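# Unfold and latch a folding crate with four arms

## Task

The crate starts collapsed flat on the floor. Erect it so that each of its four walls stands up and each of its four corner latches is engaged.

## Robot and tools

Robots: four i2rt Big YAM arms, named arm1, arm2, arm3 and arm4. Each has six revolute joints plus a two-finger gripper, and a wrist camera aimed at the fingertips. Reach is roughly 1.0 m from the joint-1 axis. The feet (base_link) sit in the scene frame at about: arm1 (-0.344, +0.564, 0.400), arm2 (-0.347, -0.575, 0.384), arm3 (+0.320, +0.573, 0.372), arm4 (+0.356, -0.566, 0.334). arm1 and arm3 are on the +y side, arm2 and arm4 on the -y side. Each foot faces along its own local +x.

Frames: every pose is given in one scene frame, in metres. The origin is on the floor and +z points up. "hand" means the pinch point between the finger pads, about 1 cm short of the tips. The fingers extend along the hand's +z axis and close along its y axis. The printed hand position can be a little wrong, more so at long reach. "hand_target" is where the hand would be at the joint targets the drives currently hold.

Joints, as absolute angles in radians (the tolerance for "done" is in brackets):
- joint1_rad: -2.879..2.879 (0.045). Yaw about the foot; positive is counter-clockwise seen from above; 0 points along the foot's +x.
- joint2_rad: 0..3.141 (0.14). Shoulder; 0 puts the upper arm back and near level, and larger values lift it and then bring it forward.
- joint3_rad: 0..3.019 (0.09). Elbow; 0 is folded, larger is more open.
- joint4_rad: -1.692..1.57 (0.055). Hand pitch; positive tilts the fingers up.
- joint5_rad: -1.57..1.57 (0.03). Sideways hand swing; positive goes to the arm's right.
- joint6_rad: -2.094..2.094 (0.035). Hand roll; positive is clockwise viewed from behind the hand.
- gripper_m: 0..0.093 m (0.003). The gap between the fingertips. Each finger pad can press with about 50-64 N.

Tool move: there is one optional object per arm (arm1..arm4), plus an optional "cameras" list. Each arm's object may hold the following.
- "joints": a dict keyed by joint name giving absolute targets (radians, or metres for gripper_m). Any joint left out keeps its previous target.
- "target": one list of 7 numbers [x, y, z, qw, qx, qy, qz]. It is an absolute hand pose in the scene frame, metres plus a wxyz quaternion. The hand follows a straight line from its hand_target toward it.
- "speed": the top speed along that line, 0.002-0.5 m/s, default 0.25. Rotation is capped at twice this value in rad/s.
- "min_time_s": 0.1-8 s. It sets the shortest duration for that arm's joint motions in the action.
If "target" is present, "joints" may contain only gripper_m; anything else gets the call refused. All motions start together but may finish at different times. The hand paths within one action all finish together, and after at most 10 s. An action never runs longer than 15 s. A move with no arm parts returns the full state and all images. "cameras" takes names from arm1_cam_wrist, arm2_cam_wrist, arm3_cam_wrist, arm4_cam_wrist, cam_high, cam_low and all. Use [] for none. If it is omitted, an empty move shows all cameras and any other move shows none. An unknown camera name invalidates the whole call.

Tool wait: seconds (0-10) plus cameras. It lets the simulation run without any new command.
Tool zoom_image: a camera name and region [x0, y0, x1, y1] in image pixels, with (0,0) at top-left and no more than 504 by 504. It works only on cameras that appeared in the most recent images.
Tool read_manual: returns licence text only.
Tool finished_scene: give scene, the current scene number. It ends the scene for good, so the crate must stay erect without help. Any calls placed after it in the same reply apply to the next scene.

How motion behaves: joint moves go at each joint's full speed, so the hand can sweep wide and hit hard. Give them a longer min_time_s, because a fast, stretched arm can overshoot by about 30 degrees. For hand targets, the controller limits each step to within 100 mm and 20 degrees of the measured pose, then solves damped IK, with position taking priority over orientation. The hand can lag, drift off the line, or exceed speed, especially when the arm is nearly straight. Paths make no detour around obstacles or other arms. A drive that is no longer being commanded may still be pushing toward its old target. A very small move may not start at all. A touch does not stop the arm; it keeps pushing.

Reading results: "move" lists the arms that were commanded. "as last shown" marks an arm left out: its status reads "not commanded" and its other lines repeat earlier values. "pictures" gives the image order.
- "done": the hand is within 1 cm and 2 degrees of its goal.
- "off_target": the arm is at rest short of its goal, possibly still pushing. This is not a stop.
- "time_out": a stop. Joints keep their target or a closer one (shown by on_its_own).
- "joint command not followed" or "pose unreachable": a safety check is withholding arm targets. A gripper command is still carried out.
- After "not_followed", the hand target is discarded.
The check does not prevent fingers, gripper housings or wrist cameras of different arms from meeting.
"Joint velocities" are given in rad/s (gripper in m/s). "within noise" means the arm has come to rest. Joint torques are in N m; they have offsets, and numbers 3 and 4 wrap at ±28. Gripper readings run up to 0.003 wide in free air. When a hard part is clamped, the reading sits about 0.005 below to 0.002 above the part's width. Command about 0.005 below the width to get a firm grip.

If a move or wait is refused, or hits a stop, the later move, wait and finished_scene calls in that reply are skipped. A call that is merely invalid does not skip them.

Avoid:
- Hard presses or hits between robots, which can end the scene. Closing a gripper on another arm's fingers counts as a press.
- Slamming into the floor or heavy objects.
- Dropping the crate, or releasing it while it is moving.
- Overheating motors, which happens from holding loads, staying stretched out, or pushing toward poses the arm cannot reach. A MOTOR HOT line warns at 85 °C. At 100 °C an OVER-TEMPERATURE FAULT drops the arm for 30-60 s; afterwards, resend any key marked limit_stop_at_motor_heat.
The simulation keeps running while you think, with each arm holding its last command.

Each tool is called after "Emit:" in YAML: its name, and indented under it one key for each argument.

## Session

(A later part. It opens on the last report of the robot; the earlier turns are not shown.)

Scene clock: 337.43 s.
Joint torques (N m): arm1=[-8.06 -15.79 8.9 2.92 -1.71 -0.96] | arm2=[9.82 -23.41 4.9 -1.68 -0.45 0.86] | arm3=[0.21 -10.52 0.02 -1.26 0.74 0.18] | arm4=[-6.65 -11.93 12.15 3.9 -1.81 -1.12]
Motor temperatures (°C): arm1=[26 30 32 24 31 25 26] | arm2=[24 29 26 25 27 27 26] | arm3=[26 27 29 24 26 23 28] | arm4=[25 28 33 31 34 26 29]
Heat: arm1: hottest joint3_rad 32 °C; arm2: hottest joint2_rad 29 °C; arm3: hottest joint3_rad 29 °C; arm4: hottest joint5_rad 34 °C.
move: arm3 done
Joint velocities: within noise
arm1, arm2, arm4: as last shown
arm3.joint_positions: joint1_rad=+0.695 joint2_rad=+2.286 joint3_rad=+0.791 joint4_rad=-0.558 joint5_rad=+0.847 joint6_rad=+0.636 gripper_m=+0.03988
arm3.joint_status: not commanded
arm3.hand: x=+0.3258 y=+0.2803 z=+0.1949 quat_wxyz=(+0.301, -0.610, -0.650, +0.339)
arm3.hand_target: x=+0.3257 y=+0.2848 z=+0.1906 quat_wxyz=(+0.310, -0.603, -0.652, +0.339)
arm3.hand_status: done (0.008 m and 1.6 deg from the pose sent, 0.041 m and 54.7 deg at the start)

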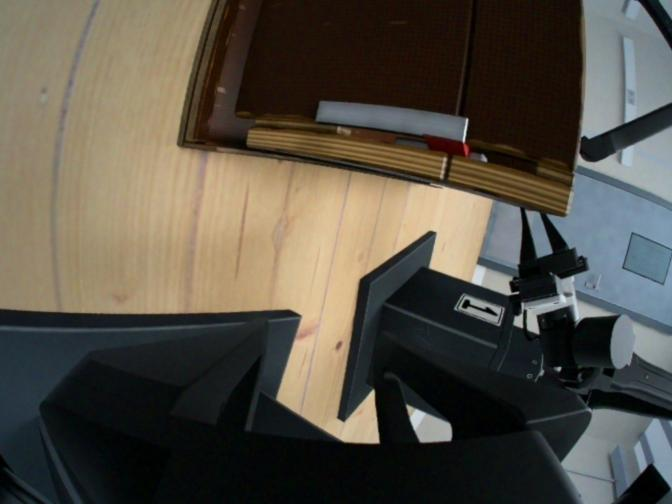

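Emit:
zoom_image:
  camera: "arm3_cam_wrist"
  region: [400, 100, 520, 190]

Emit:
zoom_image:
  camera: "arm3_cam_wrist"
  region: [310, 90, 430, 180]

Scaled by 4.200 from the camera's image (finer frame: 960x720).

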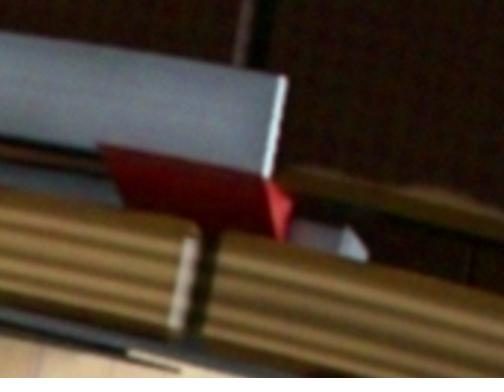

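Scaled by 4.200 from the camera's image (finer frame: 960x720).

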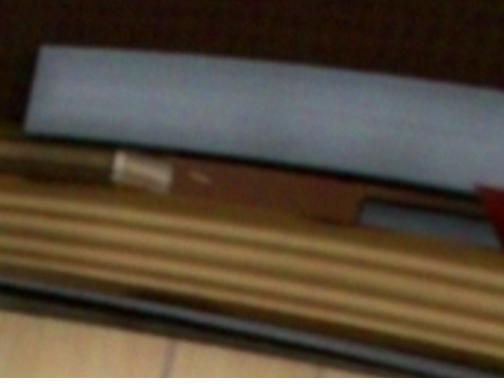

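Emit:
move:
  arm3: {"target": [0.345, -0.012, 0.322, -0.341, 0.5906, 0.6334, -0.3658], "speed": 0.3, "joints": {"gripper_m": 0.045}}

Emit:
move:
  arm3: {"target": [0.261, -0.017, 0.27, -0.341, 0.5906, 0.6334, -0.3658], "speed": 0.12}
  cameras: ["arm3_cam_wrist", "cam_low"]

Scene clock: 346.50 s.
Joint torques (N m): arm1=[-8 -16.03 8.95 3.17 -1.66 -0.92] | arm2=[9.82 -23.41 4.89 -1.66 -0.45 0.85] | arm3=[-1.26 -17.73 7.76 -0.85 0.74 0.25] | arm4=[-6.59 -11.93 12.15 3.9 -1.8 -1.12]
Motor temperatures (°C): arm1=[26 30 32 24 31 25 27] | arm2=[24 29 26 25 27 27 26] | arm3=[26 27 28 24 26 23 28] | arm4=[25 28 33 31 35 26 29]
Heat: arm1: hottest joint3_rad 32 °C; arm2: hottest joint2_rad 29 °C; arm3: hottest joint3_rad 28 °C; arm4: hottest joint5_rad 35 °C.
move: arm3 done
Joint velocities: within noise
arm1, arm2, arm4: as last shown
arm3.joint_positions: joint1_rad=+0.517 joint2_rad=+2.326 joint3_rad=+1.610 joint4_rad=-1.224 joint5_rad=+1.002 joint6_rad=+0.423 gripper_m=+0.04488
arm3.joint_status: all done
arm3.hand: x=+0.3459 y=-0.0035 z=+0.3240 quat_wxyz=(+0.340, -0.588, -0.638, +0.363)
arm3.hand_target: x=+0.3432 y=-0.0120 z=+0.3179 quat_wxyz=(+0.342, -0.592, -0.633, +0.364)
arm3.hand_status: done (0.009 m and 0.7 deg from the pose sent, 0.319 m and 6.2 deg at the start)
pictures: none

Scene clock: 348.23 s.
Joint torques (N m): arm1=[-8.29 -15.5 8.95 2.96 -1.68 -0.95] | arm2=[9.88 -23.41 4.9 -1.65 -0.45 0.86] | arm3=[-0.79 -17.14 3.86 0.76 0.83 0.02] | arm4=[-6.65 -11.93 12.16 3.9 -1.81 -1.12]
Motor temperatures (°C): arm1=[26 30 32 24 31 25 27] | arm2=[24 29 26 25 27 27 26] | arm3=[26 27 28 24 26 23 28] | arm4=[25 28 34 31 35 26 29]
Heat: arm1: hottest joint3_rad 32 °C; arm2: hottest joint2_rad 29 °C; arm3: hottest joint3_rad 28 °C; arm4: hottest joint5_rad 35 °C.
move: arm3 off_target
Joint velocities: within noise
arm1, arm2, arm4: as last shown
arm3.joint_positions: joint1_rad=+0.376 joint2_rad=+2.345 joint3_rad=+1.547 joint4_rad=-0.899 joint5_rad=+1.037 joint6_rad=+0.184 gripper_m=+0.04488
arm3.joint_status: not commanded
arm3.hand: x=+0.2651 y=-0.0246 z=+0.2907 quat_wxyz=(+0.328, -0.599, -0.628, +0.372)
arm3.hand_target: x=+0.2617 y=-0.0142 z=+0.2707 quat_wxyz=(+0.343, -0.589, -0.635, +0.363)
arm3.hand_status: off_target (0.022 m and 2.0 deg from the pose sent, 0.102 m and 0.7 deg at the start)

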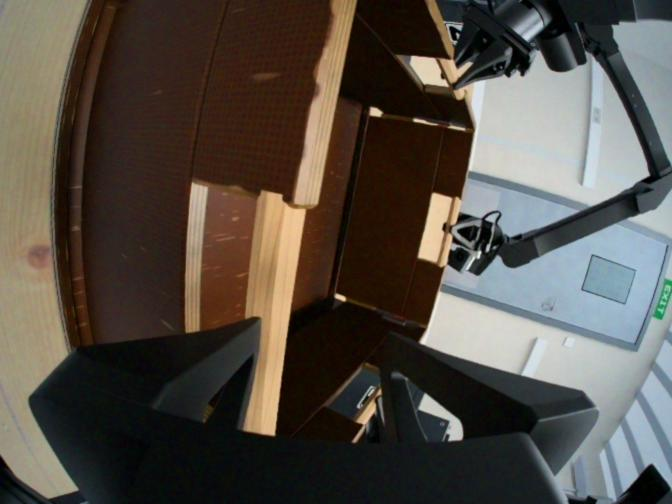

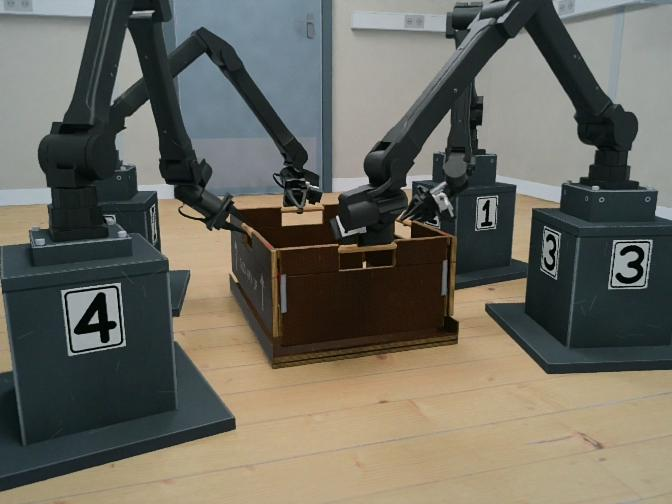

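Emit:
move:
  arm3: {"target": [0.318, -0.018, 0.295, -0.341, 0.5906, 0.6334, -0.3658], "speed": 0.2}

Emit:
move:
  arm3: {"target": [0.264, -0.018, 0.262, -0.341, 0.5906, 0.6334, -0.3658], "speed": 0.12}
  cameras: ["arm3_cam_wrist"]

Scene clock: 351.93 s.
Joint torques (N m): arm1=[-8.23 -15.68 8.99 3.06 -1.7 -0.9] | arm2=[9.88 -23.41 4.89 -1.66 -0.45 0.85] | arm3=[-1.14 -17.32 7.45 -0.7 0.5 0.23] | arm4=[-6.59 -11.93 12.15 3.9 -1.81 -1.12]
Motor temperatures (°C): arm1=[26 30 33 24 31 25 27] | arm2=[24 29 26 25 27 27 26] | arm3=[26 27 29 24 26 23 28] | arm4=[25 28 34 31 35 26 29]
Heat: arm1: hottest joint3_rad 33 °C; arm2: hottest joint2_rad 29 °C; arm3: hottest joint3_rad 29 °C; arm4: hottest joint5_rad 35 °C.
move: arm3 off_target
Joint velocities: within noise
arm1, arm2, arm4: as last shown
arm3.joint_positions: joint1_rad=+0.471 joint2_rad=+2.345 joint3_rad=+1.592 joint4_rad=-1.100 joint5_rad=+1.029 joint6_rad=+0.340 gripper_m=+0.04488
arm3.joint_status: not commanded
arm3.hand: x=+0.3194 y=-0.0141 z=+0.3070 quat_wxyz=(+0.335, -0.588, -0.634, +0.373)
arm3.hand_target: x=+0.3175 y=-0.0195 z=+0.2955 quat_wxyz=(+0.338, -0.593, -0.631, +0.369)
arm3.hand_status: off_target (0.013 m and 1.0 deg from the pose sent, 0.053 m and 2.0 deg at the start)
pictures: none

Scene clock: 353.37 s.
Joint torques (N m): arm1=[-8.59 -15.68 9.01 3.04 -1.7 -0.94] | arm2=[9.82 -23.47 4.9 -1.68 -0.46 0.86] | arm3=[-0.56 -17.61 3.86 0.61 0.86 0.01] | arm4=[-6.65 -11.93 12.15 3.9 -1.81 -1.12]
Motor temperatures (°C): arm1=[26 30 33 24 31 26 27] | arm2=[24 29 26 25 27 27 26] | arm3=[26 27 29 24 26 23 28] | arm4=[25 28 34 31 35 26 29]
Heat: arm1: hottest joint3_rad 33 °C; arm2: hottest joint2_rad 29 °C; arm3: hottest joint3_rad 29 °C; arm4: hottest joint5_rad 35 °C.
move: arm3 off_target
Joint velocities: within noise
arm1.joint_positions: joint1_rad=+0.812 joint2_rad=+2.255 joint3_rad=+0.822 joint4_rad=+0.437 joint5_rad=+0.791 joint6_rad=-0.753 gripper_m=+0.01697
arm1.joint_status: not commanded
arm1.hand: x=-0.0152 y=+0.2022 z=+0.2378 quat_wxyz=(+0.024, -0.029, -0.890, +0.455)
arm1.hand_target: x=-0.0031 y=+0.1441 z=+0.2439 quat_wxyz=(+0.016, -0.027, -0.885, +0.464)
arm1.hand_status: not commanded
arm2.joint_positions: joint1_rad=+0.327 joint2_rad=+2.463 joint3_rad=+1.536 joint4_rad=-1.010 joint5_rad=+1.073 joint6_rad=+0.359 gripper_m=+0.01685
arm2.joint_status: not commanded
arm2.hand: x=-0.2967 y=-0.0232 z=+0.2478 quat_wxyz=(-0.362, +0.616, -0.586, +0.382)
arm2.hand_target: x=-0.3605 y=-0.0200 z=+0.2568 quat_wxyz=(-0.383, +0.632, -0.576, +0.349)
arm2.hand_status: not commanded
arm3.joint_positions: joint1_rad=+0.381 joint2_rad=+2.364 joint3_rad=+1.559 joint4_rad=-0.900 joint5_rad=+1.037 joint6_rad=+0.193 gripper_m=+0.04488
arm3.joint_status: not commanded
arm3.hand: x=+0.2680 y=-0.0256 z=+0.2825 quat_wxyz=(+0.329, -0.599, -0.628, +0.372)
arm3.hand_target: x=+0.2665 y=-0.0159 z=+0.2631 quat_wxyz=(+0.343, -0.588, -0.636, +0.364)
arm3.hand_status: off_target (0.022 m and 1.9 deg from the pose sent, 0.071 m and 1.0 deg at the start)
arm4.joint_positions: joint1_rad=+0.864 joint2_rad=+2.082 joint3_rad=+0.912 joint4_rad=+0.127 joint5_rad=+0.841 joint6_rad=-0.714 gripper_m=+0.01645
arm4.joint_status: not commanded
arm4.hand: x=-0.0307 y=-0.2073 z=+0.2461 quat_wxyz=(-0.460, +0.888, -0.011, +0.029)
arm4.hand_target: x=-0.0342 y=-0.1458 z=+0.2449 quat_wxyz=(-0.462, +0.886, -0.020, +0.021)
arm4.hand_status: not commanded

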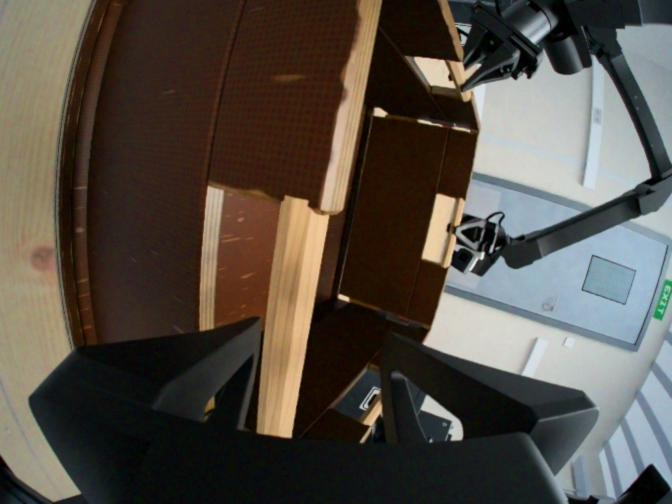

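Emit:
move:
  arm3: {"target": [0.272, -0.018, 0.25, -0.341, 0.5906, 0.6334, -0.3658], "speed": 0.12}

Emit:
move:
  arm3: {"joints": {"gripper_m": 0.0125}}
  cameras: ["arm3_cam_wrist"]

Scene clock: 356.03 s.
Joint torques (N m): arm1=[-8.12 -15.74 8.88 3.03 -1.68 -0.94] | arm2=[9.82 -23.41 4.89 -1.68 -0.46 0.85] | arm3=[0.5 -17.08 5.2 0.38 0.82 0.28] | arm4=[-6.65 -11.93 12.15 3.9 -1.81 -1.12]
Motor temperatures (°C): arm1=[26 30 33 24 31 26 27] | arm2=[24 29 26 25 27 27 26] | arm3=[26 27 29 24 26 23 28] | arm4=[25 28 34 31 35 26 29]
Heat: arm1: hottest joint3_rad 33 °C; arm2: hottest joint2_rad 29 °C; arm3: hottest joint3_rad 29 °C; arm4: hottest joint5_rad 35 °C.
move: arm3 off_target
Joint velocities: within noise
arm1, arm2, arm4: as last shown
arm3.joint_positions: joint1_rad=+0.376 joint2_rad=+2.395 joint3_rad=+1.559 joint4_rad=-0.900 joint5_rad=+1.037 joint6_rad=+0.196 gripper_m=+0.04488
arm3.joint_status: not commanded
arm3.hand: x=+0.2642 y=-0.0185 z=+0.2654 quat_wxyz=(+0.340, -0.595, -0.631, +0.364)
arm3.hand_target: x=+0.2691 y=-0.0169 z=+0.2503 quat_wxyz=(+0.342, -0.592, -0.632, +0.365)
arm3.hand_status: off_target (0.017 m and 0.6 deg from the pose sent, 0.034 m and 1.9 deg at the start)
pictures: none

Scene clock: 356.73 s.
Joint torques (N m): arm1=[-7.71 -15.97 9.01 2.96 -1.66 -0.93] | arm2=[9.88 -23.41 4.92 -1.66 -0.45 0.85] | arm3=[0.26 -16.97 5.3 0.5 0.81 0.18] | arm4=[-6.65 -11.93 12.15 3.9 -1.81 -1.12]
Motor temperatures (°C): arm1=[26 30 33 24 31 26 27] | arm2=[24 29 26 25 27 27 26] | arm3=[26 27 29 24 26 23 28] | arm4=[25 28 34 31 35 26 29]
Heat: arm1: hottest joint3_rad 33 °C; arm2: hottest joint2_rad 29 °C; arm3: hottest joint3_rad 29 °C; arm4: hottest joint5_rad 35 °C.
move: arm3 done
Joint velocities: within noise
arm1, arm2, arm4: as last shown
arm3.joint_positions: joint1_rad=+0.376 joint2_rad=+2.395 joint3_rad=+1.559 joint4_rad=-0.899 joint5_rad=+1.037 joint6_rad=+0.205 gripper_m=+0.01308
arm3.joint_status: all done
arm3.hand: x=+0.2642 y=-0.0187 z=+0.2654 quat_wxyz=(+0.338, -0.598, -0.628, +0.366)
arm3.hand_target: x=+0.2692 y=-0.0173 z=+0.2506 quat_wxyz=(+0.341, -0.593, -0.631, +0.366)
arm3.hand_status: not commanded

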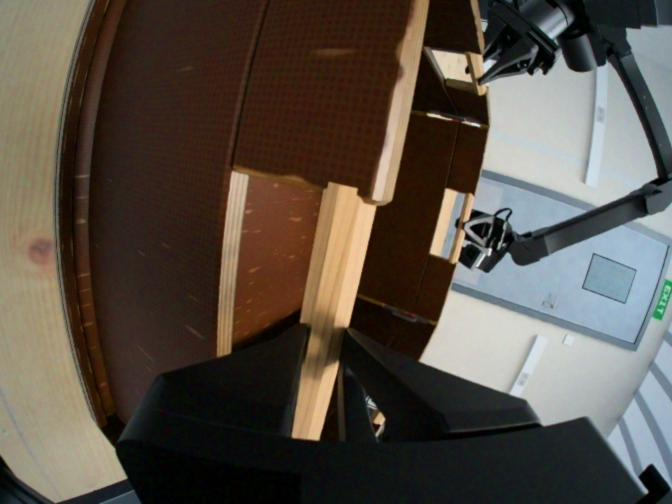

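Emit:
move:
  arm3: {"target": [0.235, -0.018, 0.248, -0.341, 0.5906, 0.6334, -0.3658], "speed": 0.08, "joints": {"gripper_m": 0.009}}
  cameras: ["arm3_cam_wrist", "cam_high"]

Emit:
zoom_image:
  camera: "cam_high"
  region: [240, 190, 430, 290]

Scene clock: 359.37 s.
Joint torques (N m): arm1=[-8.64 -16.38 8.69 2.99 -1.67 -0.91] | arm2=[9.82 -23.36 4.9 -1.65 -0.45 0.86] | arm3=[-3.78 -17.73 4.29 2.22 0.32 -0.19] | arm4=[-6.65 -11.93 12.14 3.9 -1.81 -1.12]
Motor temperatures (°C): arm1=[26 30 33 24 31 26 27] | arm2=[24 29 26 25 27 27 26] | arm3=[26 27 29 24 26 23 28] | arm4=[25 28 34 31 35 26 29]
Heat: arm1: hottest joint3_rad 33 °C; arm2: hottest joint2_rad 29 °C; arm3: hottest joint3_rad 29 °C; arm4: hottest joint5_rad 35 °C.
move: arm3 off_target
Joint velocities: within noise
arm1, arm2, arm4: as last shown
arm1.hand_target: x=-0.0030 y=+0.1441 z=+0.2439 quat_wxyz=(+0.016, -0.027, -0.885, +0.464)
arm3.joint_positions: joint1_rad=+0.379 joint2_rad=+2.383 joint3_rad=+1.518 joint4_rad=-0.811 joint5_rad=+1.059 joint6_rad=+0.130 gripper_m=+0.01296
arm3.joint_status: gripper_m off_target (ended at +0.01296, target +0.00900)
arm3.hand: x=+0.2640 y=-0.0180 z=+0.2640 quat_wxyz=(+0.336, -0.581, -0.639, +0.377)
arm3.hand_target: x=+0.2416 y=-0.0164 z=+0.2482 quat_wxyz=(+0.339, -0.589, -0.635, +0.368)
arm3.hand_status: off_target (0.033 m and 1.9 deg from the pose sent, 0.034 m and 1.1 deg at the start)

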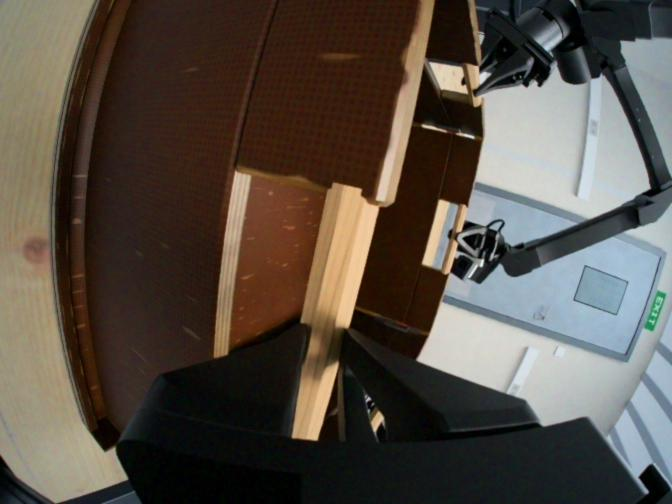

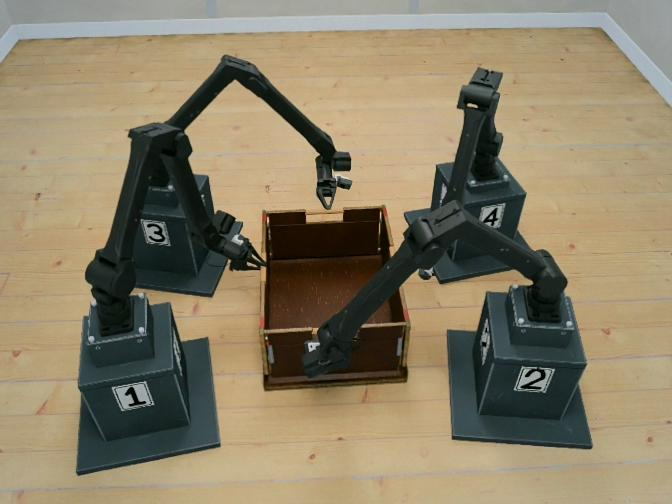

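Scaled by 2.653 from the camera's image (finer frame: 960x720).

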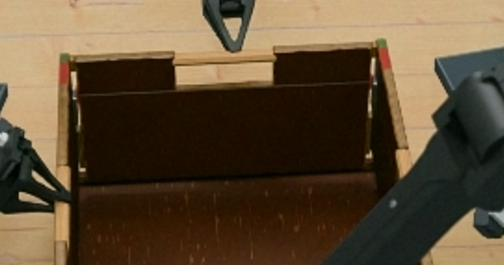

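Emit:
move:
  arm1: {"target": [0.0, 0.195, 0.238, -0.012, 0.0232, 0.8867, -0.4616], "speed": 0.1}
  arm4: {"target": [-0.042, -0.2, 0.240, -0.4614, 0.8868, -0.0155, 0.0161], "speed": 0.1}
  cameras: ["arm3_cam_wrist"]

Emit:
move:
  arm3: {"target": [0.205, -0.018, 0.245, -0.341, 0.5906, 0.6334, -0.3658], "speed": 0.08}
  cameras: ["arm3_cam_wrist", "cam_high", "cam_low"]

Scene clock: 362.30 s.
Joint torques (N m): arm1=[-0.67 -16.79 4.15 2.4 0.05 -0.21] | arm2=[9.82 -23.47 4.89 -1.65 -0.45 0.85] | arm3=[-3.55 -17.55 4.38 2.09 0.32 -0.19] | arm4=[0.91 -13.57 7.64 2.15 -0.39 -0.04]
Motor temperatures (°C): arm1=[26 30 33 24 31 26 27] | arm2=[24 29 26 25 27 27 26] | arm3=[26 27 29 24 26 23 28] | arm4=[25 28 34 31 35 26 29]
Heat: arm1: hottest joint3_rad 33 °C; arm2: hottest joint2_rad 29 °C; arm3: hottest joint3_rad 29 °C; arm4: hottest joint5_rad 35 °C.
move: arm1 off_target; arm4 off_target
Joint velocities: within noise
arm1.joint_positions: joint1_rad=+0.817 joint2_rad=+2.255 joint3_rad=+0.818 joint4_rad=+0.439 joint5_rad=+0.797 joint6_rad=-0.737 gripper_m=+0.01697
arm1.joint_status: not commanded
arm1.hand: x=-0.0162 y=+0.2045 z=+0.2379 quat_wxyz=(+0.022, -0.034, -0.889, +0.456)
arm1.hand_target: x=+0.0001 y=+0.1953 z=+0.2385 quat_wxyz=(+0.011, -0.024, -0.887, +0.462)
arm1.hand_status: off_target (0.019 m and 1.8 deg from the pose sent, 0.017 m and 1.7 deg at the start)
arm2, arm3: as last shown
arm2.hand_target: x=-0.3605 y=-0.0200 z=+0.2568 quat_wxyz=(-0.383, +0.632, -0.576, +0.350)
arm4.joint_positions: joint1_rad=+0.870 joint2_rad=+2.081 joint3_rad=+0.908 joint4_rad=+0.127 joint5_rad=+0.847 joint6_rad=-0.700 gripper_m=+0.01645
arm4.joint_status: not commanded
arm4.hand: x=-0.0304 y=-0.2102 z=+0.2464 quat_wxyz=(-0.461, +0.887, -0.015, +0.027)
arm4.hand_target: x=-0.0424 y=-0.2000 z=+0.2409 quat_wxyz=(-0.461, +0.887, -0.015, +0.015)
arm4.hand_status: off_target (0.017 m and 1.3 deg from the pose sent, 0.015 m and 1.5 deg at the start)

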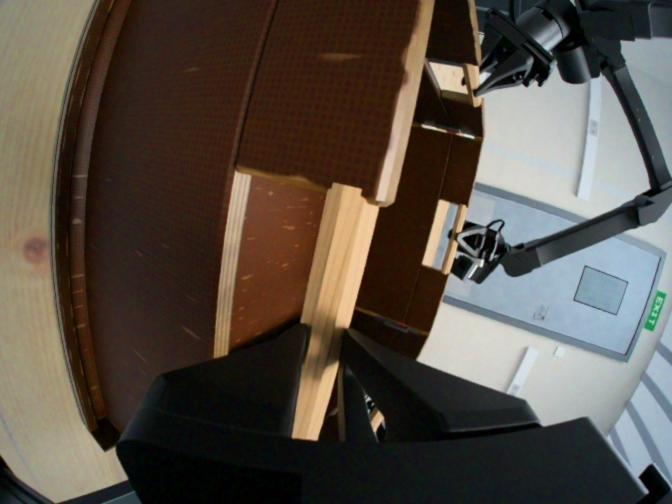

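Scene clock: 363.47 s.
Joint torques (N m): arm1=[-0.09 -16.62 4.08 2.41 0.03 -0.16] | arm2=[9.82 -23.47 4.9 -1.66 -0.45 0.85] | arm3=[-7.82 -16.73 4.77 2.73 0.39 -0.37] | arm4=[0.91 -13.51 7.64 2.15 -0.39 -0.05]
Motor temperatures (°C): arm1=[26 30 33 24 31 25 27] | arm2=[24 29 26 25 27 27 26] | arm3=[26 27 29 24 26 23 28] | arm4=[25 28 34 31 34 26 29]
Heat: arm1: hottest joint3_rad 33 °C; arm2: hottest joint2_rad 29 °C; arm3: hottest joint3_rad 29 °C; arm4: hottest joint3_rad 34 °C.
move: arm3 off_target
Joint velocities: within noise
arm1, arm2, arm4: as last shown
arm1.hand_target: x=+0.0001 y=+0.1953 z=+0.2385 quat_wxyz=(+0.012, -0.024, -0.887, +0.462)
arm3.joint_positions: joint1_rad=+0.374 joint2_rad=+2.360 joint3_rad=+1.472 joint4_rad=-0.710 joint5_rad=+1.057 joint6_rad=+0.044 gripper_m=+0.01294
arm3.joint_status: not commanded
arm3.hand: x=+0.2615 y=-0.0184 z=+0.2646 quat_wxyz=(+0.327, -0.570, -0.650, +0.383)
arm3.hand_target: x=+0.2086 y=-0.0139 z=+0.2472 quat_wxyz=(+0.341, -0.591, -0.633, +0.365)
arm3.hand_status: off_target (0.060 m and 3.9 deg from the pose sent, 0.062 m and 1.9 deg at the start)

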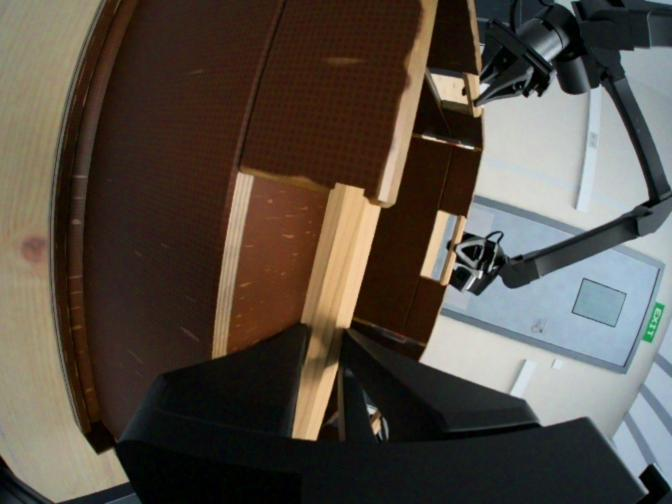

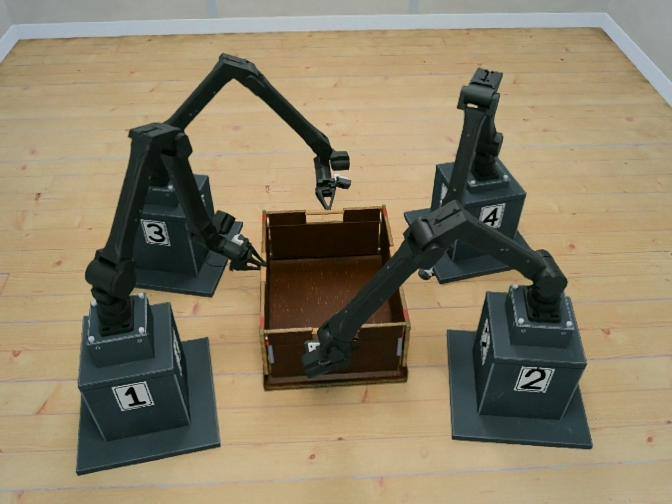

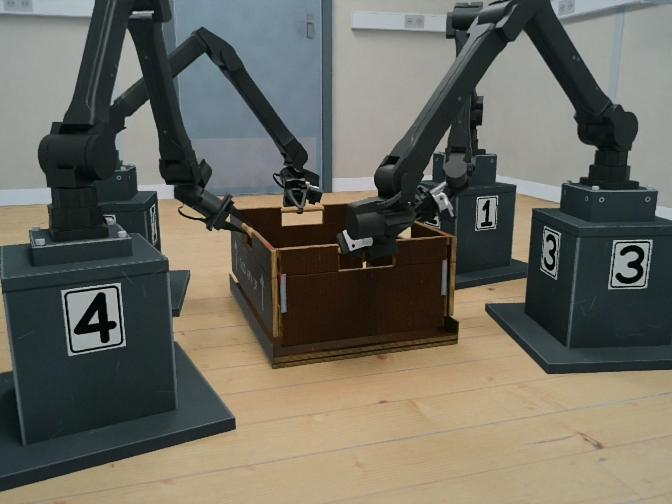

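Emit:
move:
  arm2: {"target": [-0.265, -0.008, 0.258, -0.3830, 0.6301, -0.5774, 0.3510], "speed": 0.1}
  arm3: {"target": [0.262, -0.018, 0.252, -0.341, 0.5906, 0.6334, -0.3658], "speed": 0.08}
  cameras: ["arm2_cam_wrist", "cam_high"]

Emit:
zoom_image:
  camera: "cam_high"
  region: [240, 280, 430, 400]

Scene clock: 368.37 s.
Joint torques (N m): arm1=[-0.44 -16.26 4.36 2.39 0.02 -0.16] | arm2=[-3.9 -22.83 4.9 1.25 0.49 -0.48] | arm3=[-0.32 -16.91 6.56 -0.76 0.73 0.2] | arm4=[0.91 -13.57 7.62 2.17 -0.39 -0.05]
Motor temperatures (°C): arm1=[26 30 32 24 31 25 27] | arm2=[24 29 26 25 27 27 26] | arm3=[26 27 29 24 26 23 28] | arm4=[25 28 33 31 34 26 29]
Heat: arm1: hottest joint3_rad 32 °C; arm2: hottest joint2_rad 29 °C; arm3: hottest joint3_rad 29 °C; arm4: hottest joint5_rad 34 °C.
move: arm2 off_target; arm3 off_target
Joint velocities: within noise
arm1: as last shown
arm1.hand_target: x=+0.0001 y=+0.1953 z=+0.2385 quat_wxyz=(+0.012, -0.024, -0.887, +0.461)
arm2.joint_positions: joint1_rad=+0.322 joint2_rad=+2.404 joint3_rad=+1.417 joint4_rad=-0.748 joint5_rad=+1.086 joint6_rad=+0.158 gripper_m=+0.01685
arm2.joint_status: not commanded
arm2.hand: x=-0.2930 y=-0.0230 z=+0.2474 quat_wxyz=(-0.381, +0.641, -0.564, +0.354)
arm2.hand_target: x=-0.2720 y=-0.0102 z=+0.2578 quat_wxyz=(-0.381, +0.632, -0.577, +0.349)
arm2.hand_status: off_target (0.034 m and 2.0 deg from the pose sent, 0.037 m and 4.7 deg at the start)
arm3.joint_positions: joint1_rad=+0.373 joint2_rad=+2.380 joint3_rad=+1.524 joint4_rad=-0.830 joint5_rad=+1.042 joint6_rad=+0.159 gripper_m=+0.01289
arm3.joint_status: not commanded
arm3.hand: x=+0.2619 y=-0.0177 z=+0.2649 quat_wxyz=(+0.331, -0.593, -0.632, +0.372)
arm3.hand_target: x=+0.2614 y=-0.0181 z=+0.2518 quat_wxyz=(+0.340, -0.590, -0.635, +0.366)
arm3.hand_status: off_target (0.013 m and 1.4 deg from the pose sent, 0.013 m and 3.9 deg at the start)
arm4.joint_positions: joint1_rad=+0.870 joint2_rad=+2.081 joint3_rad=+0.908 joint4_rad=+0.127 joint5_rad=+0.847 joint6_rad=-0.699 gripper_m=+0.01645
arm4.joint_status: not commanded
arm4.hand: x=-0.0304 y=-0.2102 z=+0.2464 quat_wxyz=(-0.461, +0.887, -0.016, +0.027)
arm4.hand_target: x=-0.0424 y=-0.2000 z=+0.2409 quat_wxyz=(-0.461, +0.887, -0.016, +0.015)
arm4.hand_status: not commanded

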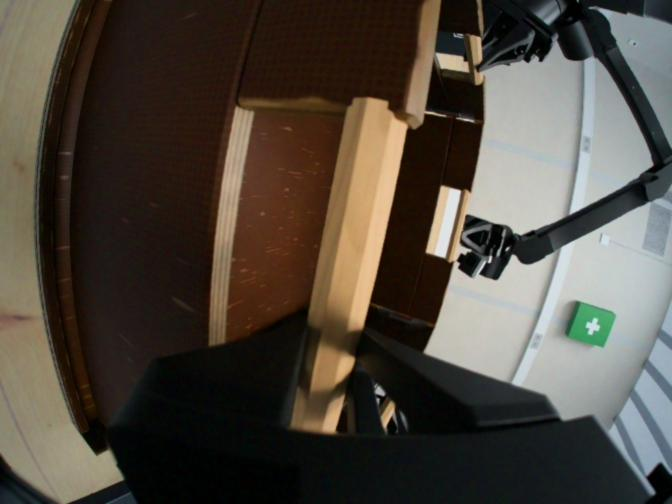

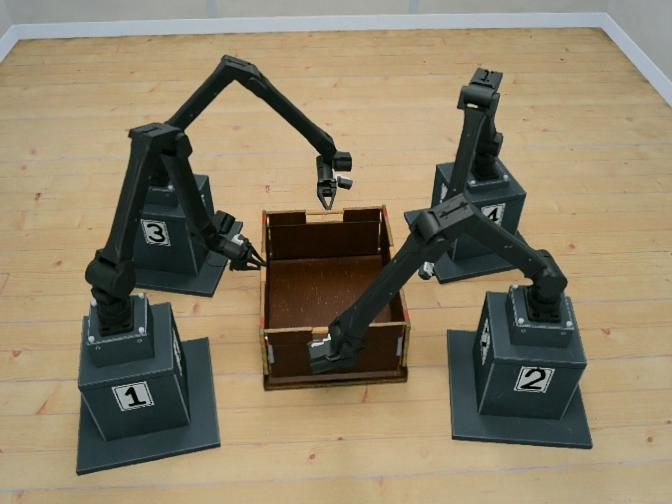

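Scaled by 2.653 from the camera's image (finer frame: 960x720).

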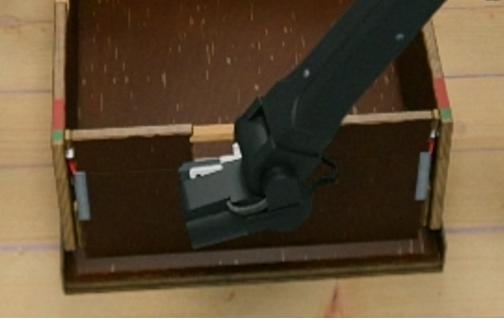

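Emit:
move:
  arm2: {"target": [-0.235, -0.006, 0.256, -0.3830, 0.6301, -0.5774, 0.3510], "speed": 0.1}
  cameras: ["arm2_cam_wrist", "cam_high"]

Emit:
zoom_image:
  camera: "cam_high"
  region: [240, 280, 430, 400]

Emit:
zoom_image:
  camera: "arm2_cam_wrist"
  region: [340, 60, 540, 380]

Scene clock: 370.90 s.
Joint torques (N m): arm1=[-0.67 -17.32 4.33 2.32 0.05 -0.22] | arm2=[-9.23 -21.66 5.59 1.65 0.89 -0.8] | arm3=[-0.5 -16.97 6.45 -0.69 0.72 0.19] | arm4=[0.91 -13.51 7.64 2.17 -0.39 -0.05]
Motor temperatures (°C): arm1=[26 30 32 24 30 25 27] | arm2=[24 29 26 25 27 27 26] | arm3=[26 28 29 24 26 23 28] | arm4=[25 28 33 31 33 26 29]
Heat: arm1: hottest joint3_rad 32 °C; arm2: hottest joint2_rad 29 °C; arm3: hottest joint3_rad 29 °C; arm4: hottest joint3_rad 33 °C.
move: arm2 off_target
Joint velocities: within noise
arm1, arm3, arm4: as last shown
arm2.joint_positions: joint1_rad=+0.320 joint2_rad=+2.383 joint3_rad=+1.369 joint4_rad=-0.634 joint5_rad=+1.086 joint6_rad=+0.074 gripper_m=+0.01685
arm2.joint_status: not commanded
arm2.hand: x=-0.2923 y=-0.0225 z=+0.2473 quat_wxyz=(-0.389, +0.650, -0.556, +0.342)
arm2.hand_target: x=-0.2373 y=-0.0103 z=+0.2571 quat_wxyz=(-0.382, +0.628, -0.579, +0.353)
arm2.hand_status: off_target (0.060 m and 3.7 deg from the pose sent, 0.061 m and 2.0 deg at the start)

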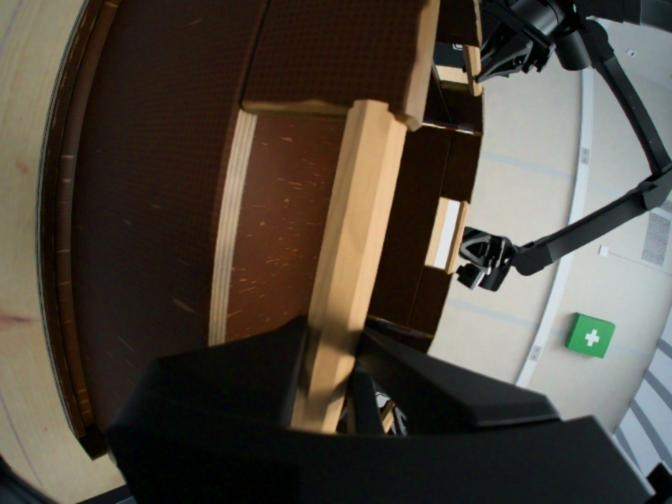

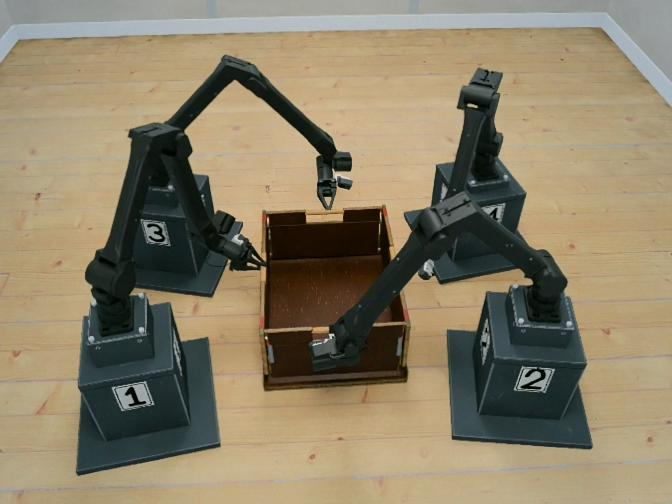

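Scaled by 2.653 from the camera's image (finer frame: 960x720).

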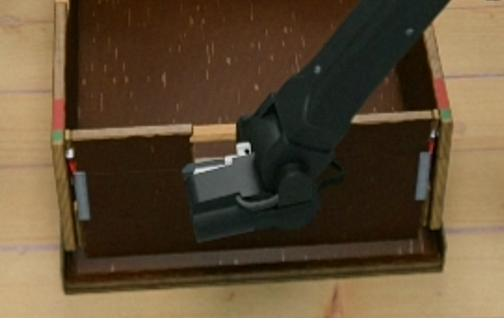

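Scaled by 1.575 from the camera's image (finer frame: 960x720).

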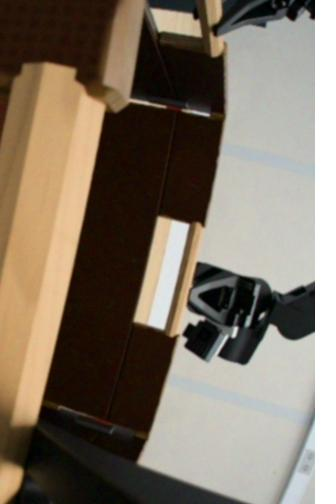

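Emit:
move:
  arm2: {"target": [-0.288, -0.014, 0.257, -0.3830, 0.6301, -0.5774, 0.3510], "speed": 0.1}

Emit:
move:
  arm1: {"joints": {"gripper_m": 0.036}}
  arm4: {"joints": {"gripper_m": 0.036}}
  cameras: ["arm1_cam_wrist", "arm4_cam_wrist"]

Scene clock: 377.20 s.
Joint torques (N m): arm1=[-0.32 -16.32 4.19 2.41 0.01 -0.22] | arm2=[-1.14 -21.77 5.93 -0.58 0.9 0.16] | arm3=[-1.03 -16.79 6.53 -0.62 0.73 0.19] | arm4=[0.91 -13.51 7.64 2.17 -0.39 -0.05]
Motor temperatures (°C): arm1=[26 30 32 24 30 25 27] | arm2=[24 30 26 25 27 27 26] | arm3=[26 28 29 24 26 23 29] | arm4=[25 28 33 31 32 26 29]
Heat: arm1: hottest joint3_rad 32 °C; arm2: hottest joint2_rad 30 °C; arm3: hottest joint3_rad 29 °C; arm4: hottest joint3_rad 33 °C.
move: arm2 off_target
Joint velocities: within noise
arm1, arm3, arm4: as last shown
arm2.joint_positions: joint1_rad=+0.320 joint2_rad=+2.401 joint3_rad=+1.417 joint4_rad=-0.752 joint5_rad=+1.077 joint6_rad=+0.166 gripper_m=+0.01685
arm2.joint_status: not commanded
arm2.hand: x=-0.2929 y=-0.0233 z=+0.2477 quat_wxyz=(-0.378, +0.640, -0.569, +0.352)
arm2.hand_target: x=-0.2878 y=-0.0133 z=+0.2566 quat_wxyz=(-0.383, +0.631, -0.576, +0.350)
arm2.hand_status: off_target (0.014 m and 1.6 deg from the pose sent, 0.014 m and 3.7 deg at the start)
pictures: none

Scene clock: 377.90 s.
Joint torques (N m): arm1=[-0.5 -16.67 3.18 2.22 0.42 0.05] | arm2=[-1.14 -21.71 5.93 -0.66 0.9 0.14] | arm3=[-0.09 -16.97 6.53 -0.83 0.74 0.18] | arm4=[0.91 -14.15 6.9 1.47 0.15 -0.04]
Motor temperatures (°C): arm1=[26 30 32 24 30 25 27] | arm2=[24 30 26 25 27 27 26] | arm3=[26 28 29 24 26 23 29] | arm4=[25 28 33 31 32 26 29]
Heat: arm1: hottest joint3_rad 32 °C; arm2: hottest joint2_rad 30 °C; arm3: hottest joint3_rad 29 °C; arm4: hottest joint3_rad 33 °C.
move: arm1 done; arm4 done
Joint velocities: within noise
arm1.joint_positions: joint1_rad=+0.817 joint2_rad=+2.257 joint3_rad=+0.836 joint4_rad=+0.445 joint5_rad=+0.778 joint6_rad=-0.768 gripper_m=+0.03597
arm1.joint_status: all done
arm1.hand: x=-0.0051 y=+0.2001 z=+0.2389 quat_wxyz=(+0.015, -0.022, -0.890, +0.455)
arm1.hand_target: x=+0.0011 y=+0.1959 z=+0.2374 quat_wxyz=(+0.011, -0.018, -0.888, +0.459)
arm1.hand_status: not commanded
arm2.joint_positions: joint1_rad=+0.320 joint2_rad=+2.401 joint3_rad=+1.417 joint4_rad=-0.752 joint5_rad=+1.077 joint6_rad=+0.167 gripper_m=+0.01685
arm2.joint_status: not commanded
arm2.hand: x=-0.2929 y=-0.0233 z=+0.2477 quat_wxyz=(-0.379, +0.640, -0.569, +0.351)
arm2.hand_target: x=-0.2878 y=-0.0133 z=+0.2566 quat_wxyz=(-0.383, +0.631, -0.577, +0.350)
arm2.hand_status: not commanded
arm3: as last shown
arm3.hand_target: x=+0.2614 y=-0.0182 z=+0.2518 quat_wxyz=(+0.340, -0.590, -0.635, +0.366)
arm4.joint_positions: joint1_rad=+0.856 joint2_rad=+2.085 joint3_rad=+0.918 joint4_rad=+0.144 joint5_rad=+0.824 joint6_rad=-0.709 gripper_m=+0.03596
arm4.joint_status: all done
arm4.hand: x=-0.0345 y=-0.2030 z=+0.2459 quat_wxyz=(-0.458, +0.889, -0.019, +0.017)
arm4.hand_target: x=-0.0404 y=-0.1967 z=+0.2406 quat_wxyz=(-0.459, +0.888, -0.015, +0.017)
arm4.hand_status: not commanded

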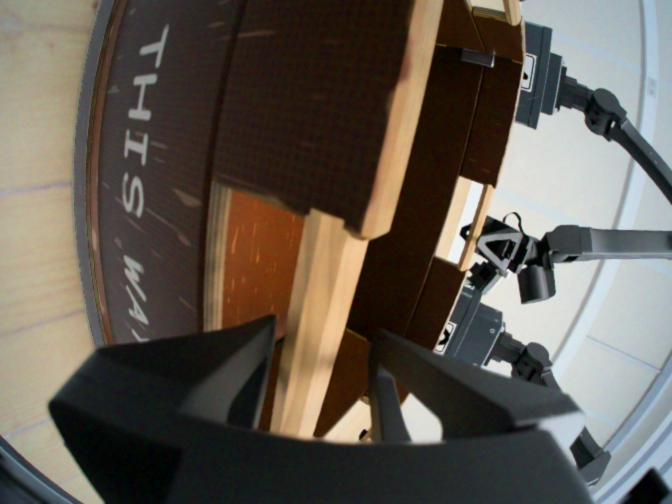

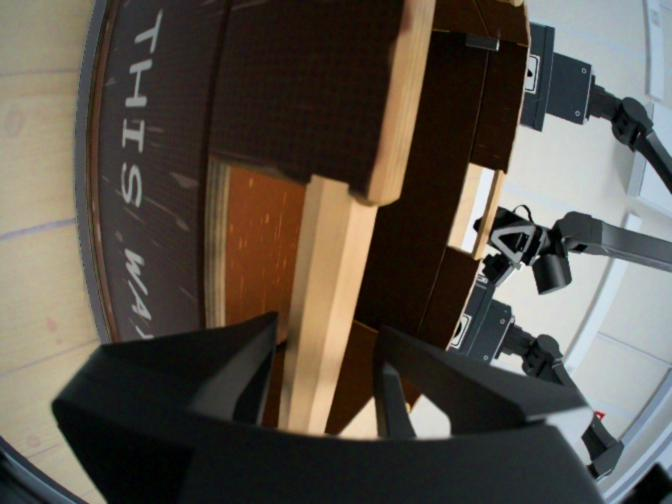

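Emit:
move:
  arm1: {"target": [0.004, 0.275, 0.295, -0.012, 0.0232, 0.8867, -0.4616], "speed": 0.2}
  arm4: {"target": [-0.043, -0.276, 0.298, -0.4614, 0.8868, -0.0155, 0.0161], "speed": 0.2}
  arm2: {"joints": {"gripper_m": 0.036}}
  arm3: {"joints": {"gripper_m": 0.036}}
  cameras: ["arm2_cam_wrist", "arm3_cam_wrist", "cam_high", "cam_low"]

Scene clock: 381.57 s.
Joint torques (N m): arm1=[-0.38 -16.73 2.21 0.76 0.72 0.26] | arm2=[-0.67 -21.66 5.85 -0.29 0.81 0.14] | arm3=[-0.73 -16.85 6.46 -0.35 0.74 0.16] | arm4=[1.49 -14.15 5.42 0.23 0.43 0.39]
Motor temperatures (°C): arm1=[26 30 32 24 30 25 26] | arm2=[24 30 26 25 28 27 26] | arm3=[26 28 29 24 26 23 28] | arm4=[25 28 32 31 32 26 29]
Heat: arm1: hottest joint3_rad 32 °C; arm2: hottest joint2_rad 30 °C; arm3: hottest joint3_rad 29 °C; arm4: hottest joint3_rad 32 °C.
move: arm1 done; arm2 done; arm3 done; arm4 done
Joint velocities: within noise
arm1.joint_positions: joint1_rad=+0.995 joint2_rad=+2.060 joint3_rad=+0.736 joint4_rad=+0.206 joint5_rad=+0.875 joint6_rad=-0.566 gripper_m=+0.03597
arm1.joint_status: not commanded
arm1.hand: x=+0.0054 y=+0.2741 z=+0.2950 quat_wxyz=(+0.012, -0.017, -0.886, +0.463)
arm1.hand_target: x=+0.0032 y=+0.2740 z=+0.2955 quat_wxyz=(+0.013, -0.023, -0.886, +0.463)
arm1.hand_status: done (0.002 m and 0.8 deg from the pose sent, 0.094 m and 0.9 deg at the start)
arm2.joint_positions: joint1_rad=+0.307 joint2_rad=+2.401 joint3_rad=+1.418 joint4_rad=-0.771 joint5_rad=+1.080 joint6_rad=+0.167 gripper_m=+0.03589
arm2.joint_status: all done
arm2.hand: x=-0.2847 y=-0.0261 z=+0.2489 quat_wxyz=(-0.373, +0.638, -0.570, +0.360)
arm2.hand_target: x=-0.2826 y=-0.0146 z=+0.2571 quat_wxyz=(-0.380, +0.629, -0.578, +0.354)
arm2.hand_status: not commanded
arm3.joint_positions: joint1_rad=+0.364 joint2_rad=+2.381 joint3_rad=+1.524 joint4_rad=-0.846 joint5_rad=+1.043 joint6_rad=+0.159 gripper_m=+0.03590
arm3.joint_status: all done
arm3.hand: x=+0.2558 y=-0.0141 z=+0.2646 quat_wxyz=(+0.339, -0.592, -0.632, +0.366)
arm3.hand_target: x=+0.2553 y=-0.0163 z=+0.2520 quat_wxyz=(+0.345, -0.591, -0.633, +0.363)
arm3.hand_status: not commanded
arm4.joint_positions: joint1_rad=+1.018 joint2_rad=+1.912 joint3_rad=+0.872 joint4_rad=-0.114 joint5_rad=+0.899 joint6_rad=-0.528 gripper_m=+0.03596
arm4.joint_status: not commanded
arm4.hand: x=-0.0494 y=-0.2750 z=+0.3032 quat_wxyz=(-0.464, +0.886, -0.009, +0.011)
arm4.hand_target: x=-0.0430 y=-0.2751 z=+0.2982 quat_wxyz=(-0.462, +0.887, -0.015, +0.017)
arm4.hand_status: done (0.008 m and 1.0 deg from the pose sent, 0.090 m and 0.6 deg at the start)

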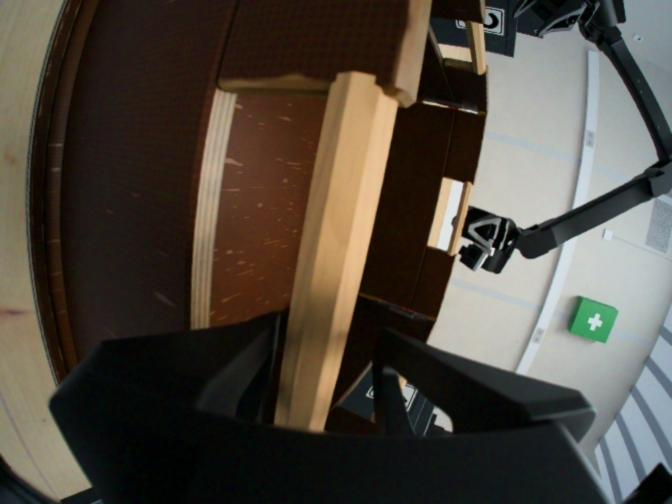

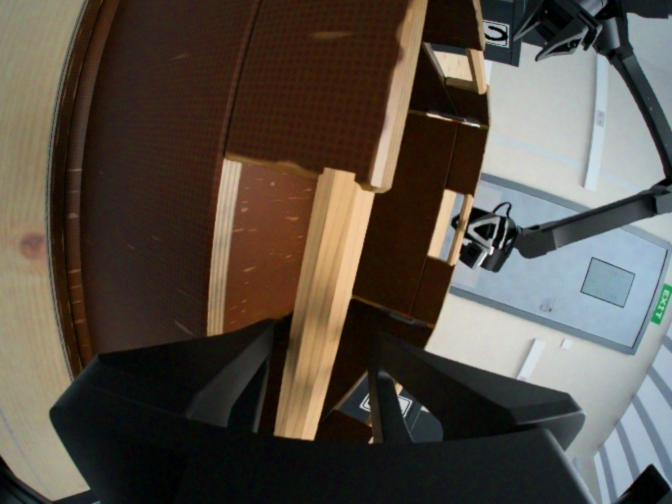

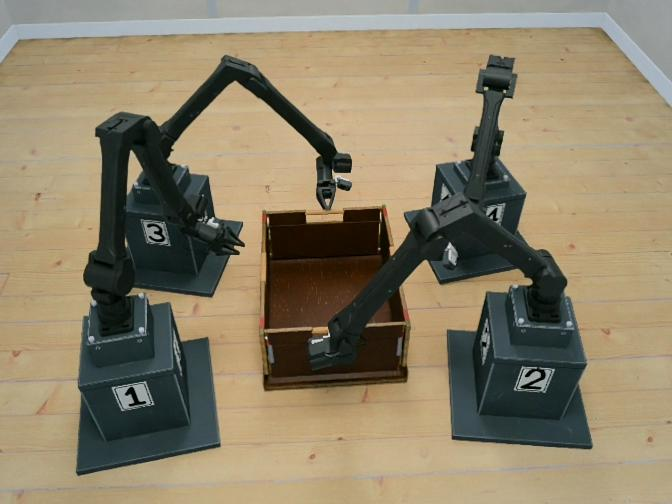

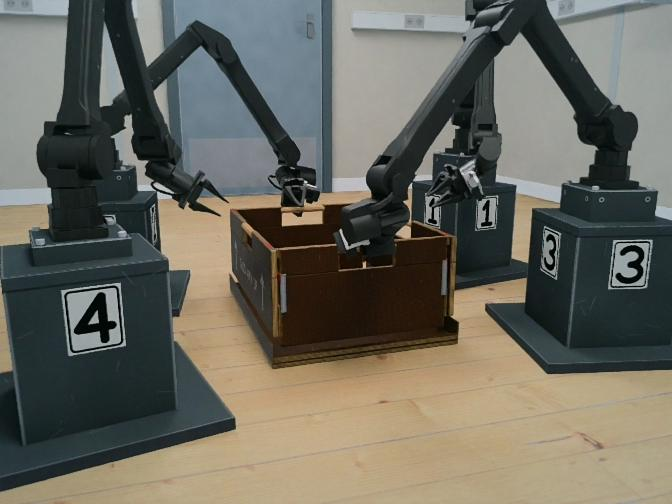

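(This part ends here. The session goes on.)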